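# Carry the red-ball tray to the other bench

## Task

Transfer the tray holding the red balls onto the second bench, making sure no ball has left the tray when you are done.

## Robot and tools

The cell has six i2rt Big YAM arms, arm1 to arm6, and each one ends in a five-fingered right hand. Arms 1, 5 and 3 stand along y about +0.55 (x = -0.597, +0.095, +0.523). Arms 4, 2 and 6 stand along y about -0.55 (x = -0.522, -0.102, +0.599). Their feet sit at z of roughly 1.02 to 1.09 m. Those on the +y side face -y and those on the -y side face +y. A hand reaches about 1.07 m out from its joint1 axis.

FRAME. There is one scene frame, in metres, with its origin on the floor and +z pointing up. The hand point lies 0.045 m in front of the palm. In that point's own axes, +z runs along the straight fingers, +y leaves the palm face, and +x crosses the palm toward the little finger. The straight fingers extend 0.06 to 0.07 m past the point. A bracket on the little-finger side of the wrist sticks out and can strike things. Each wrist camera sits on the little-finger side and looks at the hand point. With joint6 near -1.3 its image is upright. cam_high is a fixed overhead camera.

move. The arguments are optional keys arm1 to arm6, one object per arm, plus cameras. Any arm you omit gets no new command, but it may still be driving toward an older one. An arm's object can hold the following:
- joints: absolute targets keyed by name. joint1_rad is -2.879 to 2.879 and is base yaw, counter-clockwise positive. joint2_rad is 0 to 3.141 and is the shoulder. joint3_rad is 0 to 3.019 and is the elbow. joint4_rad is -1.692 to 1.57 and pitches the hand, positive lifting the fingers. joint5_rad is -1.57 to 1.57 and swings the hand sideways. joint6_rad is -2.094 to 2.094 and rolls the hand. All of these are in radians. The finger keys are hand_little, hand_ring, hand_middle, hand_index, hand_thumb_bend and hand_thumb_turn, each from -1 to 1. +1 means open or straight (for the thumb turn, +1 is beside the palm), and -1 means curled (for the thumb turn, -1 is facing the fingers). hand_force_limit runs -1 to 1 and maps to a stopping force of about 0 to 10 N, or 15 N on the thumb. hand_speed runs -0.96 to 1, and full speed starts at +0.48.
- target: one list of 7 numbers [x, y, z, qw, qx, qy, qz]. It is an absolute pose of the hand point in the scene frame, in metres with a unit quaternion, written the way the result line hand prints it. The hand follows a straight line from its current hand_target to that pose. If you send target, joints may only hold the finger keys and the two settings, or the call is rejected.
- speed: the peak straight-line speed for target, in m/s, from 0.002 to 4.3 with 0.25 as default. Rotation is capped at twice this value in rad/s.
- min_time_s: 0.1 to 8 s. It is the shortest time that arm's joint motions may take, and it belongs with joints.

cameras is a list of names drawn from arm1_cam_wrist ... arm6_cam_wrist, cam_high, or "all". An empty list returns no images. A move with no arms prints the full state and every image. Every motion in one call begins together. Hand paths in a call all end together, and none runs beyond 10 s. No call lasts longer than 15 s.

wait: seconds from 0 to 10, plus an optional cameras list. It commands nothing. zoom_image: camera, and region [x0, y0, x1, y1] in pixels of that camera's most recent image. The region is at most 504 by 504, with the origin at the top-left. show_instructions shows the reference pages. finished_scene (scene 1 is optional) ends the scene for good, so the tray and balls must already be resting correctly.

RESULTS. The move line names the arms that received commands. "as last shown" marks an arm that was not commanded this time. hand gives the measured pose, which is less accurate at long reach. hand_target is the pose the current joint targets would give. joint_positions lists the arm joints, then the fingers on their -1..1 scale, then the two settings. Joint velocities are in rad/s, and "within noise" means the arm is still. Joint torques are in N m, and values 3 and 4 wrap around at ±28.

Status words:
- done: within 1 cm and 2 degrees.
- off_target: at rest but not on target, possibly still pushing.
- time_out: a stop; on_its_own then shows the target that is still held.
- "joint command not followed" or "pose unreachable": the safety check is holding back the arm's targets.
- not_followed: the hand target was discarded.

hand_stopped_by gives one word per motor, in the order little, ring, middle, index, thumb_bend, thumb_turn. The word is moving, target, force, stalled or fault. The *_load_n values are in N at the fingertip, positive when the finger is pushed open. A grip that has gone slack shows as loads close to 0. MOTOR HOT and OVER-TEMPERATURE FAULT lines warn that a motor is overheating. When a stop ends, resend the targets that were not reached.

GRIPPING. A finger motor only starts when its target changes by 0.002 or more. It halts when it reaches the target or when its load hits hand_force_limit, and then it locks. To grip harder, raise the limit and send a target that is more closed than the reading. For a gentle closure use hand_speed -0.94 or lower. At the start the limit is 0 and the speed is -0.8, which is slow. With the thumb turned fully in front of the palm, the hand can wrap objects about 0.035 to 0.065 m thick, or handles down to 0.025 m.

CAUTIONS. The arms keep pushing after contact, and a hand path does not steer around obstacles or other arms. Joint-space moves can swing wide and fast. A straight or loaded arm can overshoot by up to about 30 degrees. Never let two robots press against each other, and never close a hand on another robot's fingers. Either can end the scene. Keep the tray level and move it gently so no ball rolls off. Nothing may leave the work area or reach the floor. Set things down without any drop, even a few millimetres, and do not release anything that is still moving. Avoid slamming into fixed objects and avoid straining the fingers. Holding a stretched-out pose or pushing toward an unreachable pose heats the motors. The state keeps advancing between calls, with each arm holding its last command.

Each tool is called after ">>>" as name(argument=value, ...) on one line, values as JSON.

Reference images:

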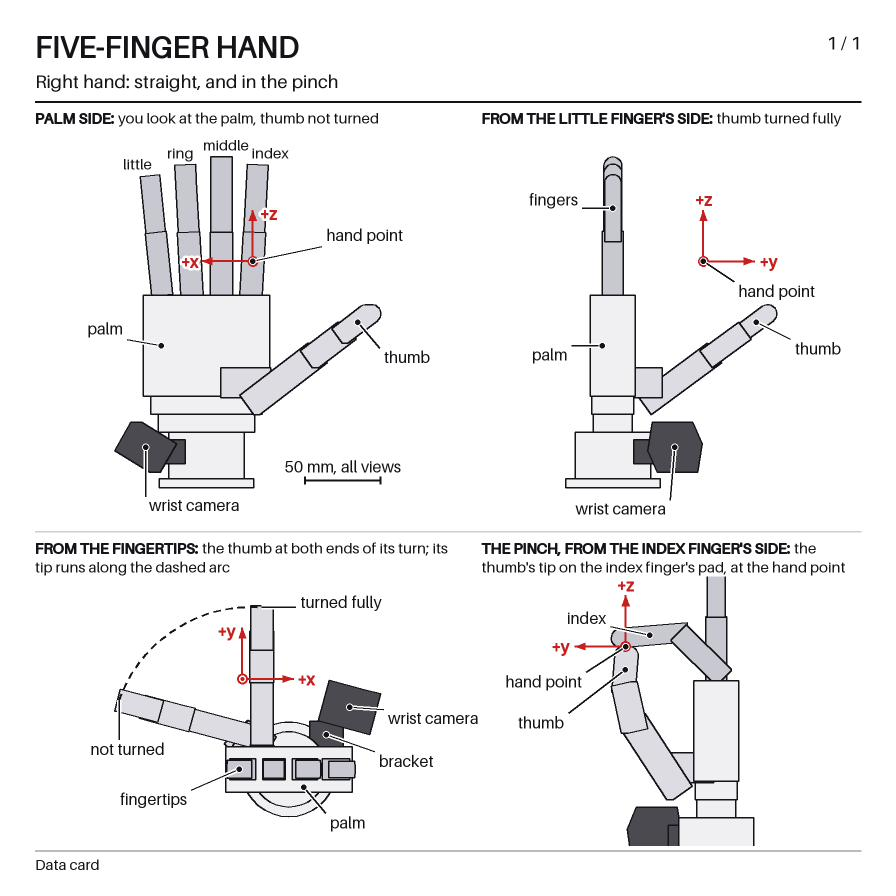

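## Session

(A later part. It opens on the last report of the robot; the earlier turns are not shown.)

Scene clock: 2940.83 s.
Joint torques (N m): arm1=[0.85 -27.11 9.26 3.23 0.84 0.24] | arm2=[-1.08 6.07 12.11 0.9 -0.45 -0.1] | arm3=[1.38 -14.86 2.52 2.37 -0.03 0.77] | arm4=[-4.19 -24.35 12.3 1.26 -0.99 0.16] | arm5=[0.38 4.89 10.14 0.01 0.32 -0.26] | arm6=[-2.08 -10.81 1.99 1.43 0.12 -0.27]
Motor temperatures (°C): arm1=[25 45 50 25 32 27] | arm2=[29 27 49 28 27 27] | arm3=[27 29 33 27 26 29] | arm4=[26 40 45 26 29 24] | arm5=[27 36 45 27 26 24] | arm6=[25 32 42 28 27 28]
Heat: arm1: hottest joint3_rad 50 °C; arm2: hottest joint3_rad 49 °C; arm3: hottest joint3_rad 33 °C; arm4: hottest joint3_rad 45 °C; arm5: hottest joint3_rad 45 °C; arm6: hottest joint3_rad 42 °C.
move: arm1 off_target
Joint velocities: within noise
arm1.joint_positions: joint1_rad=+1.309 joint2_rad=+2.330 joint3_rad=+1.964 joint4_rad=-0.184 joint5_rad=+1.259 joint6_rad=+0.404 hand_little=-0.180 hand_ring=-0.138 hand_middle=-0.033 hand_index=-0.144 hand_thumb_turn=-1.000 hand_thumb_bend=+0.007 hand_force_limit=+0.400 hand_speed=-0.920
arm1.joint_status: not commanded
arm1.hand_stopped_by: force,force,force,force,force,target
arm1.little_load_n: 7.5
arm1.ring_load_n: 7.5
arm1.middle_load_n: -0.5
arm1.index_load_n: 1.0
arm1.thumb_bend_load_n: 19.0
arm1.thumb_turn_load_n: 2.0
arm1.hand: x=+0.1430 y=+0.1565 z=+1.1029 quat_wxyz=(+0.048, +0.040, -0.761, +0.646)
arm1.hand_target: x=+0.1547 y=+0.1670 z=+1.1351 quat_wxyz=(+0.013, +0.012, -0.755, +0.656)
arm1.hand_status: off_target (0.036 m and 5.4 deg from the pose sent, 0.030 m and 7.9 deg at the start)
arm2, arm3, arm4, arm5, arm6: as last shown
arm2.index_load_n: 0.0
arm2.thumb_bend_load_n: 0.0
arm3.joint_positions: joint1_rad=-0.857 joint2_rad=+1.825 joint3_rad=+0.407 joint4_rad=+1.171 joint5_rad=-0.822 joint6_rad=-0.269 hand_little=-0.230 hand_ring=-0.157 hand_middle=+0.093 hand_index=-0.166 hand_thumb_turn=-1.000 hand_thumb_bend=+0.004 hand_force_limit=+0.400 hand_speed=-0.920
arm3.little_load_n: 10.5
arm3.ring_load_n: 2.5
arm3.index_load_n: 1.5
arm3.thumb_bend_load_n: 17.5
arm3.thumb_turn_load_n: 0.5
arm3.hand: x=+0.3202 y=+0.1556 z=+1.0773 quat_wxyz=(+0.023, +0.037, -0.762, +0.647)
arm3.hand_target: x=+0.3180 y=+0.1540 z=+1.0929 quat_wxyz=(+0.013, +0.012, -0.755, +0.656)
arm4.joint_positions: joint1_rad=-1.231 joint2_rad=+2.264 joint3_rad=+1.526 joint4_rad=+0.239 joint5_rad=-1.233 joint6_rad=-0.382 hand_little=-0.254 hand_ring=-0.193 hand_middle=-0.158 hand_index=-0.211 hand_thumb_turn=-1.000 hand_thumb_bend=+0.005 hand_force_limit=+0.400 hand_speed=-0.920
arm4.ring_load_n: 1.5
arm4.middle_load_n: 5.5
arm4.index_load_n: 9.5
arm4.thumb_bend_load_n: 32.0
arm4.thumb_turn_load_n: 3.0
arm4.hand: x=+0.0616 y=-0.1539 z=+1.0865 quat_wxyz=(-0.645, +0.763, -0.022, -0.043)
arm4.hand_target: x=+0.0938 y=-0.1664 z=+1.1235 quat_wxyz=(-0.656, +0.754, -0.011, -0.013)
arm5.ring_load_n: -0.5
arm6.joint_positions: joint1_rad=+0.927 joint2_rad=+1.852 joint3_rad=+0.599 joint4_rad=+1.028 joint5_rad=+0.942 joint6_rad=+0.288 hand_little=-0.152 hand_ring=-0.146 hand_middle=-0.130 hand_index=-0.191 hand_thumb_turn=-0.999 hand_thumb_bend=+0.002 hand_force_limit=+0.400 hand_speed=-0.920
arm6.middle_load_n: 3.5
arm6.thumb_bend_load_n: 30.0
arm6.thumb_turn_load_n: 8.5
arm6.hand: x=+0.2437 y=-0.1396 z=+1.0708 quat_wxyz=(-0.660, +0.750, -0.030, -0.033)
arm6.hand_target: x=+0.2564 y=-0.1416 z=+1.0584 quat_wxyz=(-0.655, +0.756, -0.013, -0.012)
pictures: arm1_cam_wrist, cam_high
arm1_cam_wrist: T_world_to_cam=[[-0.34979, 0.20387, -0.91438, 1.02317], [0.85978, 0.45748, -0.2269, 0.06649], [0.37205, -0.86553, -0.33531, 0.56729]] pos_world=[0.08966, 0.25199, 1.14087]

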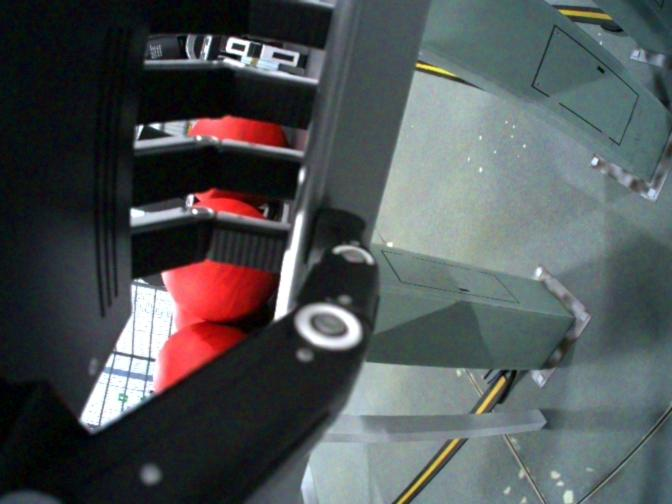

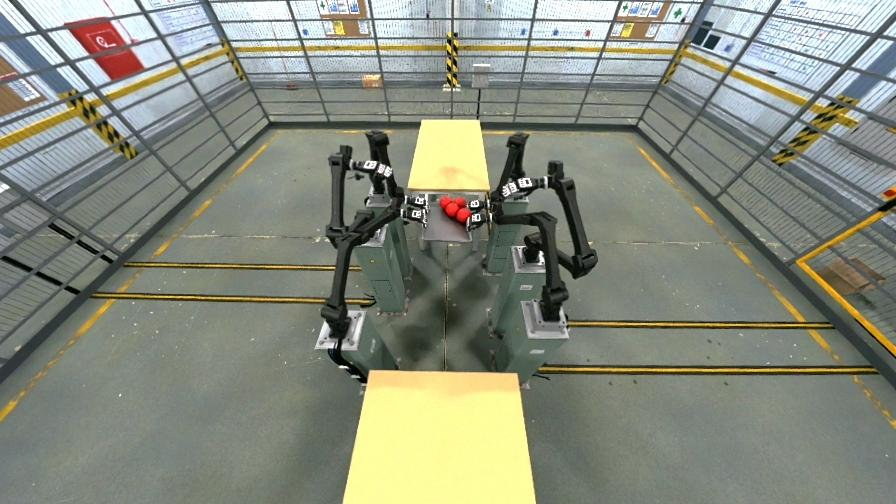

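>>> move(arm1={"target":[0.148,0.163,1.115,-0.0264,-0.0228,0.7543,-0.6555],"speed":0.02}, cameras=["cam_high"])

>>> zoom_image(camera="cam_high", region=[400, 190, 490, 270])

Scene clock: 2947.90 s.
Joint torques (N m): arm1=[0.97 -25.58 8.59 2.84 0.79 0.14] | arm2=[-1.14 6.01 12.08 0.92 -0.44 -0.1] | arm3=[0.79 -15.27 2.4 2.21 -0.15 0.76] | arm4=[-4.19 -24.47 12.3 1.26 -0.99 0.21] | arm5=[0.21 4.07 10.39 0.29 0.34 -0.17] | arm6=[-2.08 -10.81 1.99 1.42 0.11 -0.25]
Motor temperatures (°C): arm1=[25 44 49 25 32 27] | arm2=[29 27 49 28 27 27] | arm3=[27 29 33 27 26 29] | arm4=[26 39 46 26 29 24] | arm5=[27 36 45 27 26 24] | arm6=[25 32 42 28 27 28]
Heat: arm1: hottest joint3_rad 49 °C; arm2: hottest joint3_rad 49 °C; arm3: hottest joint3_rad 33 °C; arm4: hottest joint3_rad 46 °C; arm5: hottest joint3_rad 45 °C; arm6: hottest joint3_rad 42 °C.
move: arm1 off_target
Joint velocities: within noise
arm1.joint_positions: joint1_rad=+1.309 joint2_rad=+2.328 joint3_rad=+1.944 joint4_rad=-0.131 joint5_rad=+1.259 joint6_rad=+0.376 hand_little=-0.180 hand_ring=-0.138 hand_middle=-0.033 hand_index=-0.144 hand_thumb_turn=-1.000 hand_thumb_bend=+0.007 hand_force_limit=+0.400 hand_speed=-0.920
arm1.joint_status: not commanded
arm1.hand_stopped_by: force,force,force,force,force,target
arm1.little_load_n: 7.0
arm1.ring_load_n: 7.0
arm1.middle_load_n: -1.0
arm1.index_load_n: 1.5
arm1.thumb_bend_load_n: 18.0
arm1.thumb_turn_load_n: 1.5
arm1.hand: x=+0.1427 y=+0.1562 z=+1.1007 quat_wxyz=(+0.045, +0.040, -0.758, +0.649)
arm1.hand_target: x=+0.1484 y=+0.1628 z=+1.1154 quat_wxyz=(+0.026, +0.022, -0.754, +0.655)
arm1.hand_status: off_target (0.017 m and 3.0 deg from the pose sent, 0.015 m and 3.5 deg at the start)
arm2, arm3, arm4, arm5, arm6: as last shown
arm2.thumb_bend_load_n: 0.5
arm2.thumb_turn_load_n: 0.5
arm3.joint_positions: joint1_rad=-0.857 joint2_rad=+1.825 joint3_rad=+0.407 joint4_rad=+1.168 joint5_rad=-0.820 joint6_rad=-0.268 hand_little=-0.229 hand_ring=-0.157 hand_middle=+0.093 hand_index=-0.166 hand_thumb_turn=-1.000 hand_thumb_bend=+0.004 hand_force_limit=+0.400 hand_speed=-0.920
arm3.little_load_n: 11.5
arm3.ring_load_n: 3.0
arm3.thumb_turn_load_n: 0.0
arm3.hand: x=+0.3202 y=+0.1558 z=+1.0767 quat_wxyz=(+0.022, +0.035, -0.762, +0.646)
arm3.hand_target: x=+0.3180 y=+0.1541 z=+1.0928 quat_wxyz=(+0.013, +0.012, -0.755, +0.655)
arm4.joint_positions: joint1_rad=-1.231 joint2_rad=+2.264 joint3_rad=+1.526 joint4_rad=+0.239 joint5_rad=-1.233 joint6_rad=-0.387 hand_little=-0.254 hand_ring=-0.193 hand_middle=-0.158 hand_index=-0.211 hand_thumb_turn=-1.000 hand_thumb_bend=+0.005 hand_force_limit=+0.400 hand_speed=-0.920
arm4.hand: x=+0.0619 y=-0.1539 z=+1.0864 quat_wxyz=(-0.645, +0.763, -0.020, -0.041)
arm4.hand_target: x=+0.0939 y=-0.1664 z=+1.1244 quat_wxyz=(-0.656, +0.754, -0.011, -0.013)
arm5.ring_load_n: 0.0
arm6.joint_positions: joint1_rad=+0.927 joint2_rad=+1.852 joint3_rad=+0.599 joint4_rad=+1.028 joint5_rad=+0.942 joint6_rad=+0.285 hand_little=-0.152 hand_ring=-0.146 hand_middle=-0.130 hand_index=-0.191 hand_thumb_turn=-0.999 hand_thumb_bend=+0.002 hand_force_limit=+0.400 hand_speed=-0.920
arm6.thumb_bend_load_n: 29.5
arm6.hand: x=+0.2439 y=-0.1396 z=+1.0706 quat_wxyz=(-0.660, +0.750, -0.029, -0.032)
arm6.hand_target: x=+0.2565 y=-0.1416 z=+1.0584 quat_wxyz=(-0.655, +0.756, -0.013, -0.011)

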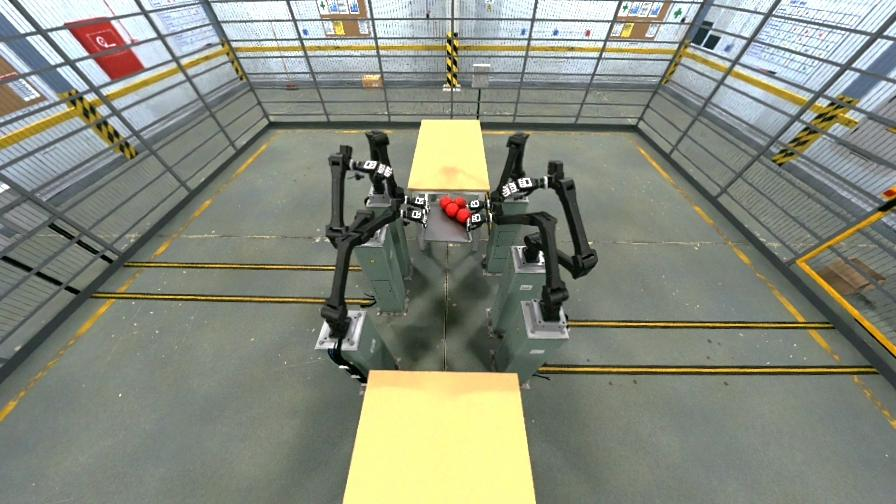

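Scaled by 5.600.

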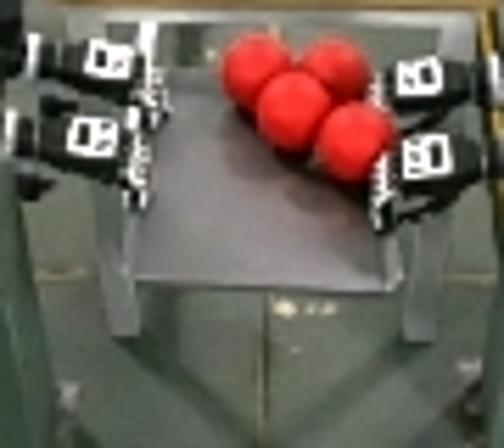

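>>> move(arm1={"joints":{"hand_little":0.6,"hand_ring":0.6,"hand_middle":0.6,"hand_index":0.6,"hand_thumb_bend":0.15,"hand_speed":-0.8}}, cameras=["cam_high","arm1_cam_wrist"])

>>> zoom_image(camera="cam_high", region=[400, 190, 490, 270])

Scene clock: 2955.43 s.
Joint torques (N m): arm1=[0.73 -25.47 8.73 2.71 0.59 0.07] | arm2=[-1.08 5.95 12.11 0.94 -0.44 -0.1] | arm3=[1.26 -14.8 2.43 2.39 -0.19 0.71] | arm4=[-4.01 -24.59 12.26 1.26 -0.98 0.2] | arm5=[0.73 4.19 10.32 0.1 0.3 -0.26] | arm6=[-2.08 -10.75 2.18 1.42 0.12 -0.25]
Motor temperatures (°C): arm1=[25 45 49 25 31 27] | arm2=[29 27 49 28 27 27] | arm3=[27 29 33 27 26 29] | arm4=[26 40 46 26 29 24] | arm5=[27 36 45 27 26 24] | arm6=[25 32 42 28 27 28]
Heat: arm1: hottest joint3_rad 49 °C; arm2: hottest joint3_rad 49 °C; arm3: hottest joint3_rad 33 °C; arm4: hottest joint3_rad 46 °C; arm5: hottest joint3_rad 45 °C; arm6: hottest joint3_rad 42 °C.
move: arm1 done
Joint velocities: within noise
arm1.joint_positions: joint1_rad=+1.310 joint2_rad=+2.328 joint3_rad=+1.943 joint4_rad=-0.127 joint5_rad=+1.265 joint6_rad=+0.393 hand_little=+0.600 hand_ring=+0.600 hand_middle=+0.600 hand_index=+0.600 hand_thumb_turn=-1.000 hand_thumb_bend=+0.150 hand_force_limit=+0.400 hand_speed=-0.800
arm1.joint_status: all done
arm1.hand_stopped_by: target,target,target,target,target,target
arm1.little_load_n: 0.0
arm1.ring_load_n: -0.5
arm1.middle_load_n: 0.0
arm1.index_load_n: 0.0
arm1.thumb_bend_load_n: 0.0
arm1.thumb_turn_load_n: 0.0
arm1.hand: x=+0.1434 y=+0.1569 z=+1.1015 quat_wxyz=(+0.040, +0.031, -0.757, +0.651)
arm1.hand_target: x=+0.1485 y=+0.1623 z=+1.1157 quat_wxyz=(+0.024, +0.018, -0.754, +0.656)
arm1.hand_status: not commanded
arm2, arm3, arm4, arm5, arm6: as last shown
arm2.thumb_bend_load_n: 0.0
arm2.thumb_turn_load_n: 0.0
arm3.joint_positions: joint1_rad=-0.857 joint2_rad=+1.825 joint3_rad=+0.407 joint4_rad=+1.168 joint5_rad=-0.820 joint6_rad=-0.269 hand_little=-0.229 hand_ring=-0.157 hand_middle=+0.093 hand_index=-0.166 hand_thumb_turn=-1.000 hand_thumb_bend=+0.004 hand_force_limit=+0.400 hand_speed=-0.920
arm3.little_load_n: 13.0
arm3.ring_load_n: 3.5
arm3.index_load_n: 0.5
arm3.thumb_bend_load_n: 18.5
arm3.hand: x=+0.3201 y=+0.1558 z=+1.0767 quat_wxyz=(+0.023, +0.035, -0.762, +0.646)
arm3.hand_target: x=+0.3178 y=+0.1543 z=+1.0928 quat_wxyz=(+0.013, +0.013, -0.755, +0.655)
arm4.joint_positions: joint1_rad=-1.234 joint2_rad=+2.264 joint3_rad=+1.528 joint4_rad=+0.239 joint5_rad=-1.233 joint6_rad=-0.387 hand_little=-0.254 hand_ring=-0.193 hand_middle=-0.158 hand_index=-0.211 hand_thumb_turn=-1.000 hand_thumb_bend=+0.005 hand_force_limit=+0.400 hand_speed=-0.920
arm4.ring_load_n: 2.5
arm4.middle_load_n: 6.0
arm4.index_load_n: 8.5
arm4.thumb_bend_load_n: 32.5
arm4.thumb_turn_load_n: 2.5
arm4.hand: x=+0.0637 y=-0.1555 z=+1.0869 quat_wxyz=(-0.646, +0.762, -0.021, -0.039)
arm4.hand_target: x=+0.0945 y=-0.1667 z=+1.1248 quat_wxyz=(-0.657, +0.754, -0.011, -0.012)
arm5.thumb_bend_load_n: 0.5
arm6.joint_positions: joint1_rad=+0.926 joint2_rad=+1.852 joint3_rad=+0.598 joint4_rad=+1.028 joint5_rad=+0.942 joint6_rad=+0.285 hand_little=-0.152 hand_ring=-0.146 hand_middle=-0.130 hand_index=-0.191 hand_thumb_turn=-0.999 hand_thumb_bend=+0.002 hand_force_limit=+0.400 hand_speed=-0.920
arm6.little_load_n: -0.5
arm6.middle_load_n: 4.0
arm6.index_load_n: 14.5
arm6.thumb_bend_load_n: 30.0
arm6.thumb_turn_load_n: 7.0
arm6.hand: x=+0.2451 y=-0.1395 z=+1.0702 quat_wxyz=(-0.660, +0.750, -0.029, -0.031)
arm6.hand_target: x=+0.2566 y=-0.1408 z=+1.0588 quat_wxyz=(-0.655, +0.755, -0.014, -0.011)
pictures: arm1_cam_wrist, cam_high
arm1_cam_wrist: T_world_to_cam=[[-0.32752, 0.19234, -0.92506, 1.03239], [0.86593, 0.45281, -0.21243, 0.0495], [0.37802, -0.87061, -0.31486, 0.54442]] pos_world=[0.08946, 0.253, 1.13695]

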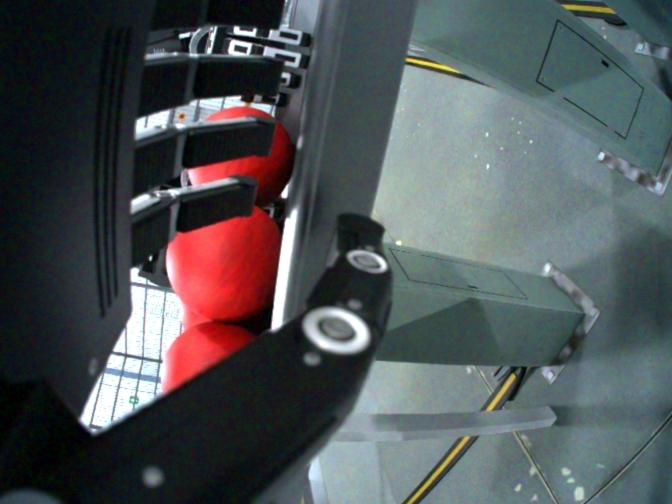

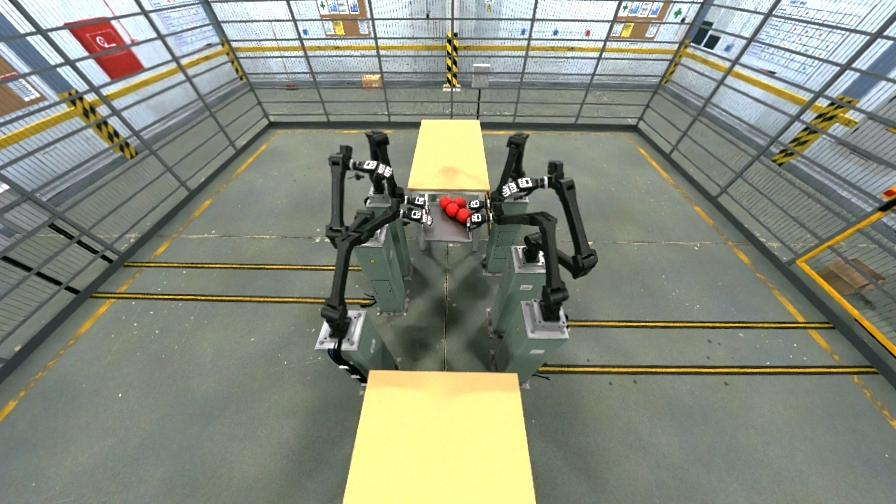

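Scaled by 5.600.

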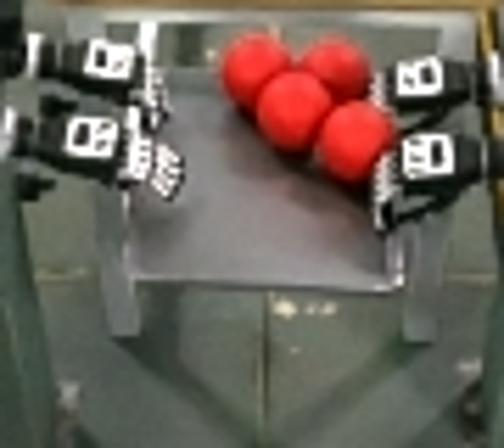

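>>> move(arm1={"target":[0.138,0.215,1.118,-0.0132,-0.0114,0.7547,-0.6559],"speed":0.06})

>>> move(arm1={"target":[0.03,0.260,1.22,0,0,0.7548,-0.6560],"speed":0.15}, cameras=["cam_high","arm1_cam_wrist"])

>>> zoom_image(camera="cam_high", region=[300, 100, 600, 300])

Scene clock: 2972.03 s.
Joint torques (N m): arm1=[0.15 -24 9.17 1.92 0.41 -0.1] | arm2=[-1.08 5.89 12.08 0.94 -0.44 -0.11] | arm3=[0.67 -14.97 2.77 2.3 -0.15 0.82] | arm4=[-4.01 -24.53 12.27 1.26 -0.98 0.21] | arm5=[1.32 4.89 10.37 0.1 0.35 -0.2] | arm6=[-2.08 -10.81 2.18 1.42 0.12 -0.25]
Motor temperatures (°C): arm1=[24 45 47 25 30 27] | arm2=[29 27 49 28 27 27] | arm3=[27 29 33 27 26 29] | arm4=[26 41 47 26 29 24] | arm5=[27 36 45 27 26 24] | arm6=[25 32 42 28 27 28]
Heat: arm1: hottest joint3_rad 47 °C; arm2: hottest joint3_rad 49 °C; arm3: hottest joint3_rad 33 °C; arm4: hottest joint3_rad 47 °C; arm5: hottest joint3_rad 45 °C; arm6: hottest joint3_rad 42 °C.
move: arm1 not_followed
Joint velocities: within noise
arm1.joint_positions: joint1_rad=+1.320 joint2_rad=+2.316 joint3_rad=+1.918 joint4_rad=-0.127 joint5_rad=+1.274 joint6_rad=+0.408 hand_little=+0.600 hand_ring=+0.600 hand_middle=+0.600 hand_index=+0.600 hand_thumb_turn=-1.000 hand_thumb_bend=+0.150 hand_force_limit=+0.400 hand_speed=-0.800
arm1.joint_status: not commanded
arm1.hand_stopped_by: target,target,target,target,target,target
arm1.little_load_n: 0.0
arm1.ring_load_n: -0.5
arm1.middle_load_n: 0.0
arm1.index_load_n: 0.0
arm1.thumb_bend_load_n: 0.0
arm1.thumb_turn_load_n: 0.0
arm1.hand: x=+0.1405 y=+0.1647 z=+1.1005 quat_wxyz=(+0.040, +0.030, -0.757, +0.651)
arm1.hand_target: x=+0.1406 y=+0.1650 z=+1.1005 quat_wxyz=(+0.040, +0.030, -0.757, +0.651)
arm1.hand_status: not_followed (0.053 m and 3.8 deg from the pose sent, 0.061 m and 3.9 deg at the start)
arm2, arm3, arm4, arm6: as last shown
arm3.little_load_n: 13.5
arm4.thumb_turn_load_n: 2.0
arm5.joint_positions: joint1_rad=+1.491 joint2_rad=+0.305 joint3_rad=+1.115 joint4_rad=-1.692 joint5_rad=+1.496 joint6_rad=+0.836 hand_little=+0.600 hand_ring=+0.600 hand_middle=+0.600 hand_index=+0.600 hand_thumb_turn=-1.000 hand_thumb_bend=+0.150 hand_force_limit=+0.200 hand_speed=-0.600
arm5.joint_status: not commanded
arm5.hand_stopped_by: target,target,target,target,target,target
arm5.little_load_n: 0.0
arm5.ring_load_n: 0.0
arm5.middle_load_n: 0.0
arm5.index_load_n: 0.0
arm5.thumb_bend_load_n: 0.5
arm5.thumb_turn_load_n: 0.0
arm5.hand: x=+0.1040 y=+0.3603 z=+1.4902 quat_wxyz=(+0.021, +0.001, -0.729, +0.684)
arm5.hand_target: x=+0.0938 y=+0.3617 z=+1.5012 quat_wxyz=(+0.008, -0.001, -0.730, +0.684)
arm5.hand_status: not commanded
arm6.joint_positions: joint1_rad=+0.926 joint2_rad=+1.852 joint3_rad=+0.598 joint4_rad=+1.028 joint5_rad=+0.943 joint6_rad=+0.285 hand_little=-0.152 hand_ring=-0.146 hand_middle=-0.130 hand_index=-0.191 hand_thumb_turn=-0.999 hand_thumb_bend=+0.002 hand_force_limit=+0.400 hand_speed=-0.920
arm6.little_load_n: 0.0
arm6.middle_load_n: 3.5
arm6.index_load_n: 14.0
arm6.thumb_turn_load_n: 7.5
arm6.hand: x=+0.2454 y=-0.1394 z=+1.0702 quat_wxyz=(-0.660, +0.750, -0.029, -0.030)
arm6.hand_target: x=+0.2568 y=-0.1407 z=+1.0589 quat_wxyz=(-0.655, +0.755, -0.014, -0.011)
pictures: none
pose unreachable (arm1 arm): on one or more control steps of this call this arm could not follow its commanded pose, so it was not sent that pose on those steps. On the call's last step it was still not sent that pose. It may still have moved: this result reports where it is.
cause: moving toward the commanded pose would bring a part of the arm too close to another arm (the arm5 arm, at the place that arm is still heading or pushing toward).

Scene clock: 2974.50 s.
Joint torques (N m): arm1=[0.32 -17.9 9.07 1.18 0.7 0.02] | arm2=[-1.2 6.07 12.1 0.88 -0.44 -0.11] | arm3=[-0.38 -15.38 2.52 2.29 -0.19 0.78] | arm4=[-4.01 -24.47 12.26 1.26 -0.99 0.21] | arm5=[0.15 4.72 10.15 0.32 0.29 -0.28] | arm6=[-2.08 -10.81 2.18 1.43 0.12 -0.25]
Motor temperatures (°C): arm1=[24 45 46 25 30 27] | arm2=[29 27 49 28 27 27] | arm3=[27 29 33 27 26 29] | arm4=[26 41 47 26 29 24] | arm5=[27 36 45 27 26 24] | arm6=[25 32 42 28 27 28]
Heat: arm1: hottest joint3_rad 46 °C; arm2: hottest joint3_rad 49 °C; arm3: hottest joint3_rad 33 °C; arm4: hottest joint3_rad 47 °C; arm5: hottest joint3_rad 45 °C; arm6: hottest joint3_rad 42 °C.
move: arm1 done
Joint velocities: within noise
arm1.joint_positions: joint1_rad=+1.415 joint2_rad=+1.851 joint3_rad=+1.477 joint4_rad=-0.268 joint5_rad=+1.340 joint6_rad=+0.629 hand_little=+0.600 hand_ring=+0.600 hand_middle=+0.600 hand_index=+0.600 hand_thumb_turn=-1.000 hand_thumb_bend=+0.150 hand_force_limit=+0.400 hand_speed=-0.800
arm1.joint_status: not commanded
arm1.hand_stopped_by: target,target,target,target,target,target
arm1.little_load_n: 0.0
arm1.ring_load_n: 0.0
arm1.middle_load_n: 0.0
arm1.index_load_n: 0.0
arm1.thumb_bend_load_n: 0.0
arm1.thumb_turn_load_n: 0.0
arm1.hand: x=+0.0314 y=+0.2580 z=+1.2191 quat_wxyz=(+0.001, +0.002, -0.755, +0.656)
arm1.hand_target: x=+0.0312 y=+0.2609 z=+1.2202 quat_wxyz=(+0.001, +0.001, -0.754, +0.657)
arm1.hand_status: done (0.003 m and 0.2 deg from the pose sent, 0.189 m and 5.7 deg at the start)
arm2, arm3, arm4, arm5, arm6: as last shown
arm2.ring_load_n: -0.5
arm4.middle_load_n: 5.5
arm5.thumb_bend_load_n: 0.0
arm6.index_load_n: 14.5
arm6.thumb_turn_load_n: 7.0
pictures: arm1_cam_wrist, cam_high
arm1_cam_wrist: T_world_to_cam=[[-0.23713, 0.17944, -0.95476, 1.12175], [0.87942, 0.45724, -0.13249, 0.02671], [0.41278, -0.87105, -0.26623, 0.65162]] pos_world=[-0.02647, 0.3541, 1.24802]

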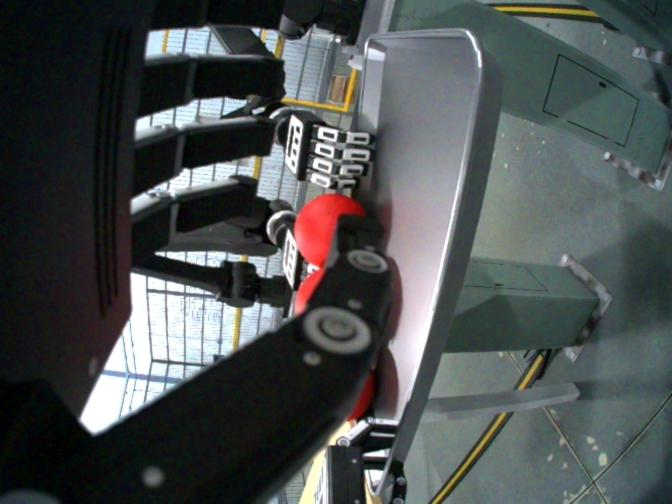

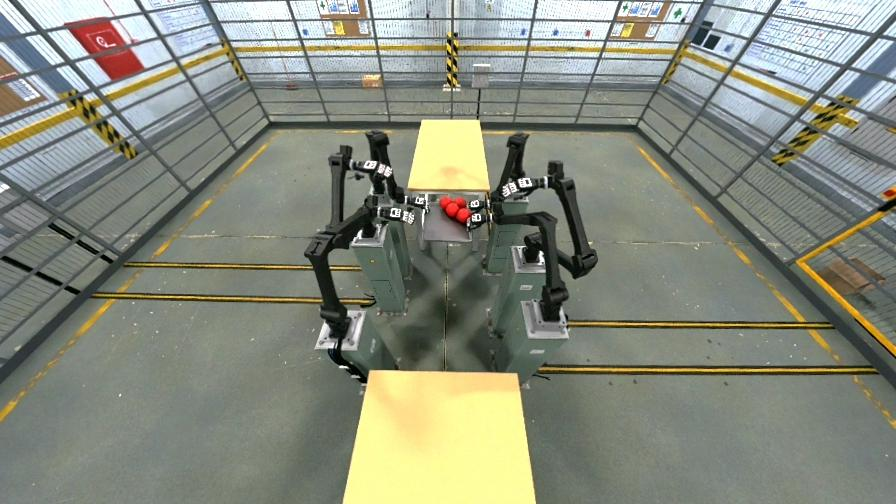

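Scaled by 1.680.

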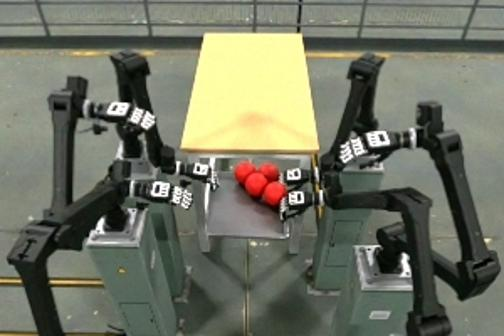

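>>> move(arm1={"target":[-0.42,0.30,1.35,0,0,0.7548,-0.6560],"speed":0.25}, cameras=["cam_high"])

>>> zoom_image(camera="cam_high", region=[300, 100, 600, 300])

Scene clock: 2983.13 s.
Joint torques (N m): arm1=[0.21 -14.15 8.81 1.85 0.53 -0.08] | arm2=[-1.14 6.07 12.1 0.91 -0.44 -0.11] | arm3=[0.85 -15.44 2.45 2.35 -0.18 0.77] | arm4=[-4.07 -24.47 12.23 1.28 -0.99 0.21] | arm5=[1.14 4.37 10.37 0.25 0.38 -0.19] | arm6=[-2.08 -10.75 2.18 1.42 0.12 -0.25]
Motor temperatures (°C): arm1=[24 45 46 25 29 27] | arm2=[29 27 49 28 27 27] | arm3=[27 29 33 27 26 29] | arm4=[26 41 47 26 29 24] | arm5=[27 36 45 27 26 24] | arm6=[25 32 42 28 27 28]
Heat: arm1: hottest joint3_rad 46 °C; arm2: hottest joint3_rad 49 °C; arm3: hottest joint3_rad 33 °C; arm4: hottest joint3_rad 47 °C; arm5: hottest joint3_rad 45 °C; arm6: hottest joint3_rad 42 °C.
move: arm1 not_followed
Joint velocities: within noise
arm1.joint_positions: joint1_rad=+1.407 joint2_rad=+1.587 joint3_rad=+1.176 joint4_rad=-0.268 joint5_rad=+1.339 joint6_rad=+0.631 hand_little=+0.600 hand_ring=+0.600 hand_middle=+0.600 hand_index=+0.600 hand_thumb_turn=-1.000 hand_thumb_bend=+0.150 hand_force_limit=+0.400 hand_speed=-0.800
arm1.joint_status: not commanded
arm1.hand_stopped_by: target,target,target,target,target,target
arm1.little_load_n: 0.0
arm1.ring_load_n: 0.0
arm1.middle_load_n: 0.0
arm1.index_load_n: 0.0
arm1.thumb_bend_load_n: 0.0
arm1.thumb_turn_load_n: 0.0
arm1.on_its_own: joint2_rad is held at +1.588, not at its first target +1.849; joint3_rad is held at +1.176, not at its first target +1.478
arm1.hand: x=-0.0748 y=+0.2735 z=+1.2344 quat_wxyz=(+0.016, +0.011, -0.757, +0.653)
arm1.hand_target: x=-0.0748 y=+0.2735 z=+1.2344 quat_wxyz=(+0.016, +0.011, -0.757, +0.653)
arm1.hand_status: not_followed (0.365 m and 2.3 deg from the pose sent, 0.472 m and 0.2 deg at the start; pose on its path clipped on 47 of 74 steps)
arm2, arm3, arm4, arm6: as last shown
arm2.ring_load_n: 0.0
arm3.index_load_n: 0.0
arm4.middle_load_n: 6.0
arm4.thumb_bend_load_n: 32.0
arm4.thumb_turn_load_n: 2.5
arm5.joint_positions: joint1_rad=+1.491 joint2_rad=+0.305 joint3_rad=+1.115 joint4_rad=-1.692 joint5_rad=+1.496 joint6_rad=+0.836 hand_little=+0.600 hand_ring=+0.600 hand_middle=+0.600 hand_index=+0.600 hand_thumb_turn=-1.000 hand_thumb_bend=+0.150 hand_force_limit=+0.200 hand_speed=-0.600
arm5.joint_status: not commanded
arm5.hand_stopped_by: target,target,target,target,target,target
arm5.little_load_n: 0.0
arm5.ring_load_n: 0.0
arm5.middle_load_n: 0.0
arm5.index_load_n: 0.0
arm5.thumb_bend_load_n: 0.0
arm5.thumb_turn_load_n: 0.0
arm5.hand: x=+0.1040 y=+0.3603 z=+1.4902 quat_wxyz=(+0.021, +0.001, -0.729, +0.684)
arm5.hand_target: x=+0.0938 y=+0.3617 z=+1.5012 quat_wxyz=(+0.008, -0.001, -0.730, +0.684)
arm5.hand_status: not commanded
arm6.index_load_n: 14.0
arm6.thumb_bend_load_n: 30.5
arm6.thumb_turn_load_n: 7.5
pose unreachable (arm1 arm): on one or more control steps of this call this arm could not follow its commanded pose, so it was not sent that pose on those steps. On the call's last step it was still not sent that pose. It may still have moved: this result reports where it is.
cause: moving toward the commanded pose would bring a part of the arm too close to another arm (the arm5 arm, where that arm stood when this arm was held).

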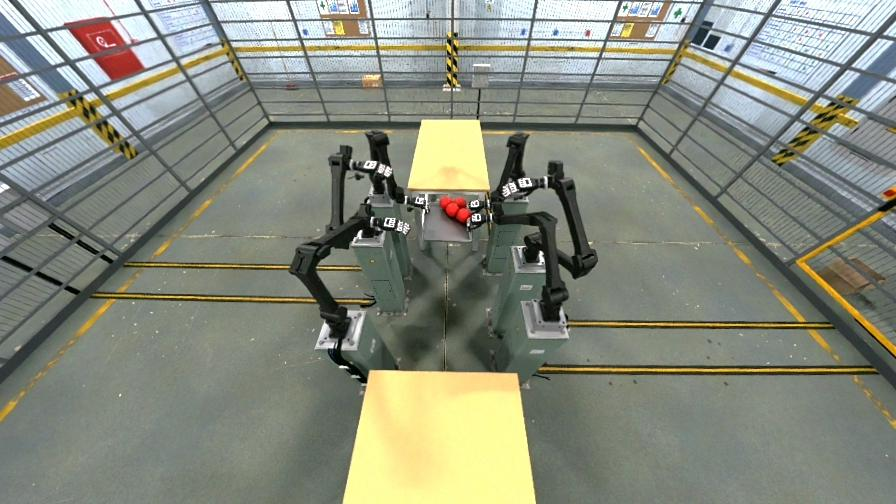

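Scaled by 1.680.

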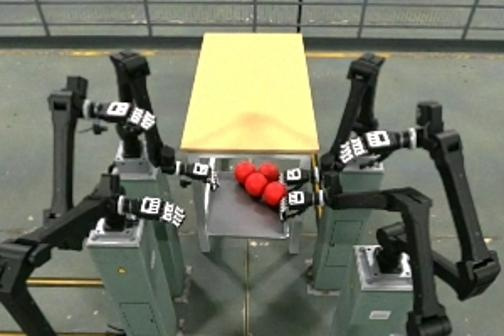

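>>> move(arm1={"target":[-0.30,0.18,1.25,0,0,0.7548,-0.6560],"speed":0.25}, cameras=["cam_high"])

Scene clock: 2991.83 s.
Joint torques (N m): arm1=[-0.73 -6.65 8.95 3.08 -0.02 -0.2] | arm2=[-1.08 6.07 12.11 0.92 -0.45 -0.1] | arm3=[0.44 -15.33 2.47 2.24 -0.21 0.77] | arm4=[-4.01 -24.53 12.26 1.28 -0.98 0.21] | arm5=[0.56 4.78 10.11 0.35 0.42 -0.28] | arm6=[-2.08 -10.75 2.18 1.43 0.12 -0.25]
Motor temperatures (°C): arm1=[24 44 45 25 29 27] | arm2=[29 27 49 28 27 27] | arm3=[27 29 33 27 26 29] | arm4=[26 42 47 26 29 24] | arm5=[27 36 45 27 26 24] | arm6=[25 32 41 28 27 28]
Heat: arm1: hottest joint3_rad 45 °C; arm2: hottest joint3_rad 49 °C; arm3: hottest joint3_rad 33 °C; arm4: hottest joint3_rad 47 °C; arm5: hottest joint3_rad 45 °C; arm6: hottest joint3_rad 41 °C.
move: arm1 done
Joint velocities: within noise
arm1.joint_positions: joint1_rad=+0.998 joint2_rad=+1.090 joint3_rad=+0.665 joint4_rad=+0.157 joint5_rad=+0.945 joint6_rad=+0.218 hand_little=+0.600 hand_ring=+0.600 hand_middle=+0.600 hand_index=+0.600 hand_thumb_turn=-1.000 hand_thumb_bend=+0.150 hand_force_limit=+0.400 hand_speed=-0.800
arm1.joint_status: not commanded
arm1.hand_stopped_by: target,target,target,target,target,target
arm1.little_load_n: 0.0
arm1.ring_load_n: 0.0
arm1.middle_load_n: 0.0
arm1.index_load_n: 0.0
arm1.thumb_bend_load_n: 0.0
arm1.thumb_turn_load_n: 0.0
arm1.hand: x=-0.2949 y=+0.1862 z=+1.2456 quat_wxyz=(-0.001, +0.004, -0.761, +0.649)
arm1.hand_target: x=-0.2970 y=+0.1839 z=+1.2496 quat_wxyz=(-0.003, +0.002, -0.757, +0.654)
arm1.hand_status: done (0.009 m and 1.2 deg from the pose sent, 0.244 m and 2.3 deg at the start)
arm2, arm3, arm4, arm6: as last shown
arm4.middle_load_n: 5.5
arm4.thumb_bend_load_n: 32.5
arm4.thumb_turn_load_n: 2.0
arm5.joint_positions: joint1_rad=+1.492 joint2_rad=+0.299 joint3_rad=+1.117 joint4_rad=-1.692 joint5_rad=+1.495 joint6_rad=+0.836 hand_little=+0.600 hand_ring=+0.600 hand_middle=+0.600 hand_index=+0.600 hand_thumb_turn=-1.000 hand_thumb_bend=+0.150 hand_force_limit=+0.200 hand_speed=-0.600
arm5.joint_status: not commanded
arm5.hand_stopped_by: target,target,target,target,target,target
arm5.little_load_n: 0.0
arm5.ring_load_n: 0.0
arm5.middle_load_n: 0.0
arm5.index_load_n: 0.0
arm5.thumb_bend_load_n: 0.0
arm5.thumb_turn_load_n: 0.0
arm5.hand: x=+0.1023 y=+0.3606 z=+1.4905 quat_wxyz=(+0.017, -0.001, -0.729, +0.684)
arm5.hand_target: x=+0.0938 y=+0.3616 z=+1.5019 quat_wxyz=(+0.007, -0.001, -0.730, +0.684)
arm5.hand_status: not commanded
arm6.joint_positions: joint1_rad=+0.926 joint2_rad=+1.852 joint3_rad=+0.598 joint4_rad=+1.028 joint5_rad=+0.942 joint6_rad=+0.285 hand_little=-0.152 hand_ring=-0.146 hand_middle=-0.130 hand_index=-0.191 hand_thumb_turn=-0.999 hand_thumb_bend=+0.002 hand_force_limit=+0.400 hand_speed=-0.920
arm6.middle_load_n: 4.0
arm6.index_load_n: 14.5
arm6.thumb_turn_load_n: 7.0
arm6.hand: x=+0.2451 y=-0.1395 z=+1.0702 quat_wxyz=(-0.660, +0.750, -0.029, -0.031)
arm6.hand_target: x=+0.2566 y=-0.1408 z=+1.0588 quat_wxyz=(-0.655, +0.755, -0.014, -0.011)
led back after a hold (arm1 arm): the arm was led back toward your command in small steps, so it may still be short of it.
led back after a hold (arm5 arm): the arm was led back toward your command in small steps, so it may still be short of it.
pose unreachable (arm1 arm): on one or more control steps of this call this arm could not follow its commanded pose, so it was not sent that pose on those steps. It may still have moved: this result reports where it is.
cause: moving toward the commanded pose would bring a part of the arm too close to another arm (the arm5 arm, at the place that arm is still heading or pushing toward).
joint command not followed: on one or more control steps a check withheld the commanded joint targets of the arm5 arm, and it was not sent them on those steps.
cause: the commanded joint targets, or the way to them, would bring a part of the robot too close to another arm (the arm1 arm, where that arm stood when this arm was held).

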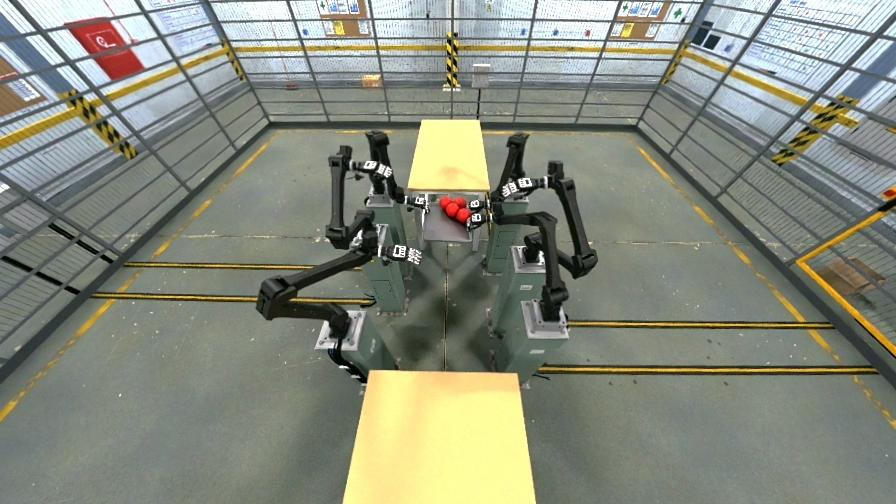

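>>> move(arm1={"target":[-0.52,0.22,1.32,0,0,0.7548,-0.6560],"speed":0.25}, arm5={"target":[0.125,0.27,1.27,-0.0132,-0.0114,0.7547,-0.6559],"speed":0.2,"joints":{"hand_little":0.25,"hand_ring":0.25,"hand_middle":0.25,"hand_index":0.25,"hand_thumb_bend":0,"hand_speed":-0.6}}, cameras=["cam_high","arm5_cam_wrist"])

>>> zoom_image(camera="cam_high", region=[300, 100, 600, 300])

Scene clock: 3010.17 s.
Joint torques (N m): arm1=[-0.91 0.97 11.88 1.89 -0.15 -0.24] | arm2=[-1.08 6.07 12.1 0.9 -0.45 -0.1] | arm3=[1.96 -15.21 2.81 2.17 -0.24 0.79] | arm4=[-4.07 -24.47 12.26 1.28 -0.99 0.21] | arm5=[-0.09 2.96 10.67 3.23 -0.21 -0.25] | arm6=[-2.08 -10.81 2.18 1.42 0.12 -0.25]
Motor temperatures (°C): arm1=[24 41 44 25 28 27] | arm2=[29 27 49 28 27 27] | arm3=[27 29 33 27 26 29] | arm4=[26 42 47 26 29 24] | arm5=[27 36 45 27 26 24] | arm6=[25 32 41 28 27 28]
Heat: arm1: hottest joint3_rad 44 °C; arm2: hottest joint3_rad 49 °C; arm3: hottest joint3_rad 33 °C; arm4: hottest joint3_rad 47 °C; arm5: hottest joint3_rad 45 °C; arm6: hottest joint3_rad 41 °C.
move: arm1 done; arm5 off_target
Joint velocities: within noise
arm1.joint_positions: joint1_rad=+0.326 joint2_rad=+0.424 joint3_rad=+0.550 joint4_rad=-0.271 joint5_rad=+0.294 joint6_rad=+0.069 hand_little=+0.600 hand_ring=+0.600 hand_middle=+0.600 hand_index=+0.600 hand_thumb_turn=-1.000 hand_thumb_bend=+0.150 hand_force_limit=+0.400 hand_speed=-0.800
arm1.joint_status: not commanded
arm1.hand_stopped_by: target,target,target,target,target,target
arm1.little_load_n: 0.0
arm1.ring_load_n: 0.0
arm1.middle_load_n: 0.0
arm1.index_load_n: 0.0
arm1.thumb_bend_load_n: 0.0
arm1.thumb_turn_load_n: -0.5
arm1.hand: x=-0.5176 y=+0.2190 z=+1.3153 quat_wxyz=(-0.008, -0.009, -0.755, +0.655)
arm1.hand_target: x=-0.5207 y=+0.2197 z=+1.3235 quat_wxyz=(-0.003, -0.006, -0.753, +0.658)
arm1.hand_status: done (0.005 m and 1.3 deg from the pose sent, 0.240 m and 1.2 deg at the start)
arm2.joint_positions: joint1_rad=-1.211 joint2_rad=+0.327 joint3_rad=+1.026 joint4_rad=-1.056 joint5_rad=-1.150 joint6_rad=-0.288 hand_little=+0.600 hand_ring=+0.600 hand_middle=+0.600 hand_index=+0.600 hand_thumb_turn=-1.000 hand_thumb_bend=+0.150 hand_force_limit=+0.200 hand_speed=-0.600
arm2.joint_status: not commanded
arm2.hand_stopped_by: target,target,target,target,target,target
arm2.little_load_n: 0.0
arm2.ring_load_n: 0.0
arm2.middle_load_n: 0.0
arm2.index_load_n: 0.0
arm2.thumb_bend_load_n: 0.0
arm2.thumb_turn_load_n: 0.0
arm2.hand: x=-0.1003 y=-0.3579 z=+1.4892 quat_wxyz=(-0.655, +0.756, -0.007, -0.011)
arm2.hand_target: x=-0.1016 y=-0.3595 z=+1.5010 quat_wxyz=(-0.657, +0.754, +0.000, -0.001)
arm2.hand_status: not commanded
arm3.joint_positions: joint1_rad=-0.857 joint2_rad=+1.825 joint3_rad=+0.407 joint4_rad=+1.168 joint5_rad=-0.820 joint6_rad=-0.269 hand_little=-0.229 hand_ring=-0.157 hand_middle=+0.093 hand_index=-0.166 hand_thumb_turn=-1.000 hand_thumb_bend=+0.004 hand_force_limit=+0.400 hand_speed=-0.920
arm3.joint_status: not commanded
arm3.hand_stopped_by: force,force,force,force,force,target
arm3.little_load_n: 13.5
arm3.ring_load_n: 3.5
arm3.middle_load_n: 0.0
arm3.index_load_n: 0.5
arm3.thumb_bend_load_n: 18.5
arm3.thumb_turn_load_n: 0.0
arm3.hand: x=+0.3201 y=+0.1558 z=+1.0767 quat_wxyz=(+0.023, +0.035, -0.762, +0.646)
arm3.hand_target: x=+0.3178 y=+0.1543 z=+1.0928 quat_wxyz=(+0.013, +0.013, -0.755, +0.655)
arm3.hand_status: not commanded
arm4.joint_positions: joint1_rad=-1.234 joint2_rad=+2.264 joint3_rad=+1.528 joint4_rad=+0.239 joint5_rad=-1.233 joint6_rad=-0.387 hand_little=-0.254 hand_ring=-0.193 hand_middle=-0.158 hand_index=-0.211 hand_thumb_turn=-1.000 hand_thumb_bend=+0.005 hand_force_limit=+0.400 hand_speed=-0.920
arm4.joint_status: not commanded
arm4.hand_stopped_by: force,force,force,force,force,target
arm4.little_load_n: 0.0
arm4.ring_load_n: 2.5
arm4.middle_load_n: 5.5
arm4.index_load_n: 8.5
arm4.thumb_bend_load_n: 32.5
arm4.thumb_turn_load_n: 2.5
arm4.hand: x=+0.0637 y=-0.1555 z=+1.0869 quat_wxyz=(-0.646, +0.762, -0.021, -0.039)
arm4.hand_target: x=+0.0945 y=-0.1667 z=+1.1248 quat_wxyz=(-0.657, +0.754, -0.011, -0.012)
arm4.hand_status: not commanded
arm5.joint_positions: joint1_rad=+0.078 joint2_rad=+0.115 joint3_rad=+0.353 joint4_rad=-0.408 joint5_rad=+0.099 joint6_rad=-0.016 hand_little=+0.250 hand_ring=+0.250 hand_middle=+0.250 hand_index=+0.250 hand_thumb_turn=-1.000 hand_thumb_bend=+0.000 hand_force_limit=+0.200 hand_speed=-0.600
arm5.joint_status: all done
arm5.hand_stopped_by: target,target,target,target,target,target
arm5.little_load_n: 0.0
arm5.ring_load_n: 0.0
arm5.middle_load_n: 0.0
arm5.index_load_n: 0.0
arm5.thumb_bend_load_n: 0.0
arm5.thumb_turn_load_n: 0.0
arm5.hand: x=+0.1256 y=+0.2734 z=+1.2598 quat_wxyz=(+0.012, +0.002, -0.766, +0.643)
arm5.hand_target: x=+0.1231 y=+0.2710 z=+1.2676 quat_wxyz=(+0.018, +0.004, -0.757, +0.653)
arm5.hand_status: off_target (0.011 m and 2.3 deg from the pose sent, 0.240 m and 4.6 deg at the start; pose on its path clipped on 59 of 163 steps)
arm6.joint_positions: joint1_rad=+0.926 joint2_rad=+1.852 joint3_rad=+0.598 joint4_rad=+1.028 joint5_rad=+0.943 joint6_rad=+0.285 hand_little=-0.152 hand_ring=-0.146 hand_middle=-0.130 hand_index=-0.191 hand_thumb_turn=-0.999 hand_thumb_bend=+0.002 hand_force_limit=+0.400 hand_speed=-0.920
arm6.joint_status: not commanded
arm6.hand_stopped_by: force,force,force,force,force,target
arm6.little_load_n: 0.0
arm6.ring_load_n: 0.0
arm6.middle_load_n: 3.5
arm6.index_load_n: 14.5
arm6.thumb_bend_load_n: 30.0
arm6.thumb_turn_load_n: 7.5
arm6.hand: x=+0.2454 y=-0.1394 z=+1.0702 quat_wxyz=(-0.660, +0.750, -0.029, -0.030)
arm6.hand_target: x=+0.2568 y=-0.1407 z=+1.0589 quat_wxyz=(-0.655, +0.755, -0.014, -0.011)
arm6.hand_status: not commanded
pictures: arm5_cam_wrist, cam_high
arm5_cam_wrist: T_world_to_cam=[[-0.28259, 0.18195, -0.94183, 1.16983], [0.80878, 0.57312, -0.13195, -0.09727], [0.51577, -0.79902, -0.30912, 0.6593]] pos_world=[0.06921, 0.36968, 1.29274]

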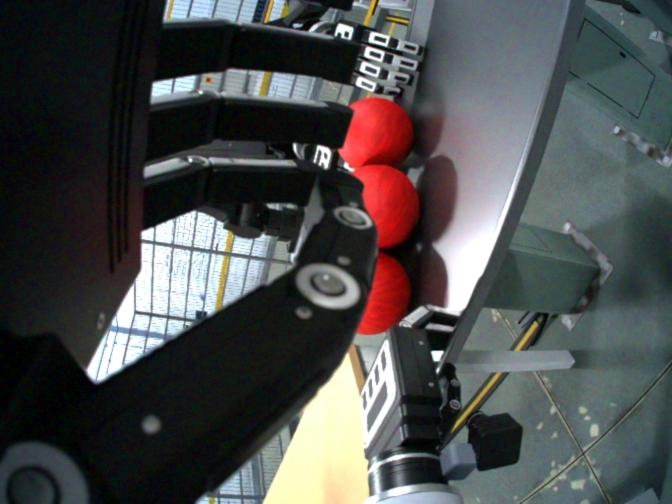

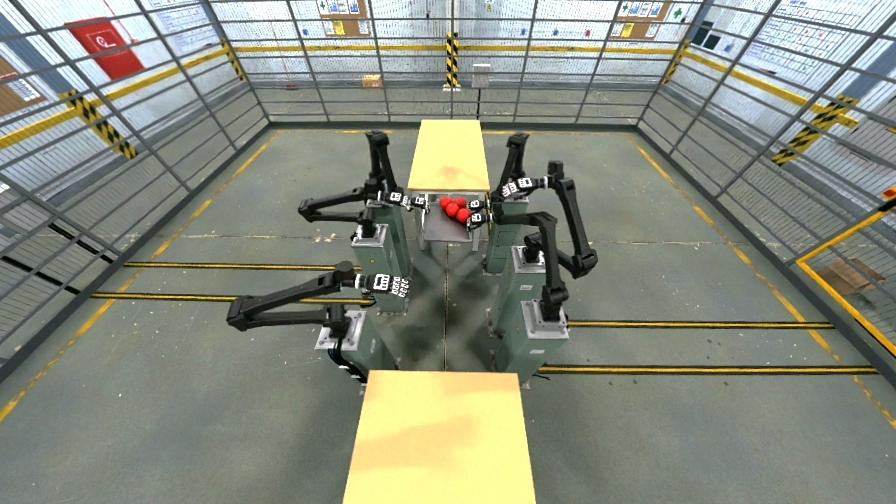

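Scaled by 1.680.

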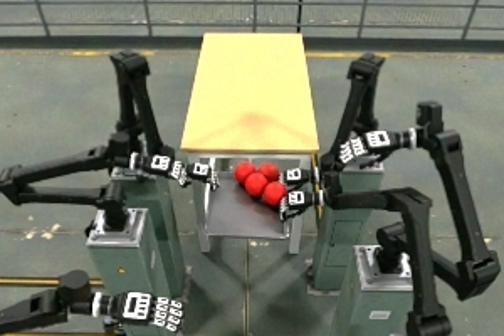

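>>> move(arm5={"target":[0.132,0.205,1.165,-0.0132,-0.0114,0.7547,-0.6559],"speed":0.1}, cameras=["arm5_cam_wrist","cam_high"])

Scene clock: 3022.43 s.
Joint torques (N m): arm1=[-1.32 1.08 11.92 1.81 -0.16 -0.23] | arm2=[-1.08 6.01 12.11 0.88 -0.44 -0.1] | arm3=[0.73 -15.03 2.61 2.35 -0.2 0.76] | arm4=[-4.01 -24.47 12.29 1.26 -0.99 0.21] | arm5=[-0.91 1.67 9.69 3.45 -0.23 -0.3] | arm6=[-2.08 -10.75 2.18 1.42 0.12 -0.25]
Motor temperatures (°C): arm1=[24 39 44 25 28 27] | arm2=[29 27 49 28 27 27] | arm3=[27 29 33 27 26 29] | arm4=[26 43 47 26 29 24] | arm5=[27 35 45 27 26 24] | arm6=[25 32 41 28 27 28]
Heat: arm1: hottest joint3_rad 44 °C; arm2: hottest joint3_rad 49 °C; arm3: hottest joint3_rad 33 °C; arm4: hottest joint3_rad 47 °C; arm5: hottest joint3_rad 45 °C; arm6: hottest joint3_rad 41 °C.
move: arm5 done
Joint velocities: within noise
arm1, arm2, arm3, arm4, arm6: as last shown
arm1.index_load_n: -0.5
arm1.thumb_turn_load_n: 0.0
arm2.index_load_n: -0.5
arm2.thumb_bend_load_n: 0.5
arm3.index_load_n: 0.0
arm4.thumb_turn_load_n: 2.0
arm5.joint_positions: joint1_rad=+0.084 joint2_rad=+0.589 joint3_rad=+0.137 joint4_rad=+0.297 joint5_rad=+0.082 joint6_rad=-0.023 hand_little=+0.250 hand_ring=+0.250 hand_middle=+0.250 hand_index=+0.250 hand_thumb_turn=-1.000 hand_thumb_bend=+0.000 hand_force_limit=+0.200 hand_speed=-0.600
arm5.joint_status: not commanded
arm5.hand_stopped_by: target,target,target,target,target,target
arm5.little_load_n: 0.0
arm5.ring_load_n: 0.0
arm5.middle_load_n: 0.0
arm5.index_load_n: 0.0
arm5.thumb_bend_load_n: 0.5
arm5.thumb_turn_load_n: 0.0
arm5.hand: x=+0.1371 y=+0.2098 z=+1.1620 quat_wxyz=(+0.005, +0.011, -0.761, +0.648)
arm5.hand_target: x=+0.1340 y=+0.2066 z=+1.1663 quat_wxyz=(+0.011, +0.014, -0.754, +0.656)
arm5.hand_status: done (0.008 m and 1.5 deg from the pose sent, 0.117 m and 2.3 deg at the start)
arm6.joint_positions: joint1_rad=+0.926 joint2_rad=+1.852 joint3_rad=+0.598 joint4_rad=+1.028 joint5_rad=+0.942 joint6_rad=+0.285 hand_little=-0.152 hand_ring=-0.146 hand_middle=-0.130 hand_index=-0.191 hand_thumb_turn=-0.999 hand_thumb_bend=+0.002 hand_force_limit=+0.400 hand_speed=-0.920
arm6.middle_load_n: 4.0
arm6.index_load_n: 14.0
arm6.thumb_bend_load_n: 30.5
arm6.hand: x=+0.2451 y=-0.1395 z=+1.0702 quat_wxyz=(-0.660, +0.750, -0.029, -0.031)
arm6.hand_target: x=+0.2566 y=-0.1408 z=+1.0588 quat_wxyz=(-0.655, +0.755, -0.014, -0.011)
arm5_cam_wrist: T_world_to_cam=[[-0.28858, 0.16217, -0.94362, 1.09957], [0.79475, 0.59018, -0.14163, -0.07335], [0.53394, -0.79082, -0.2992, 0.55664]] pos_world=[0.07841, 0.30517, 1.19374]

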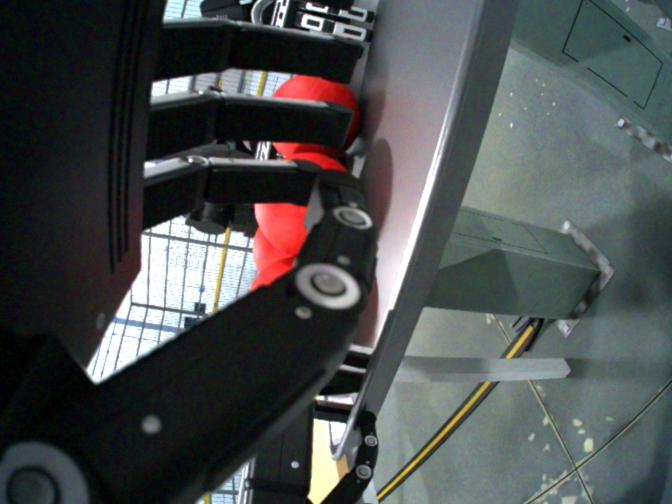

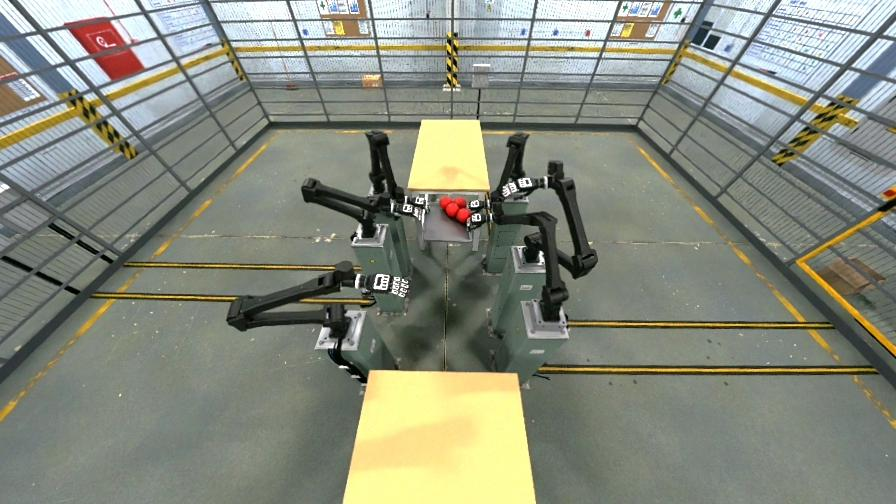

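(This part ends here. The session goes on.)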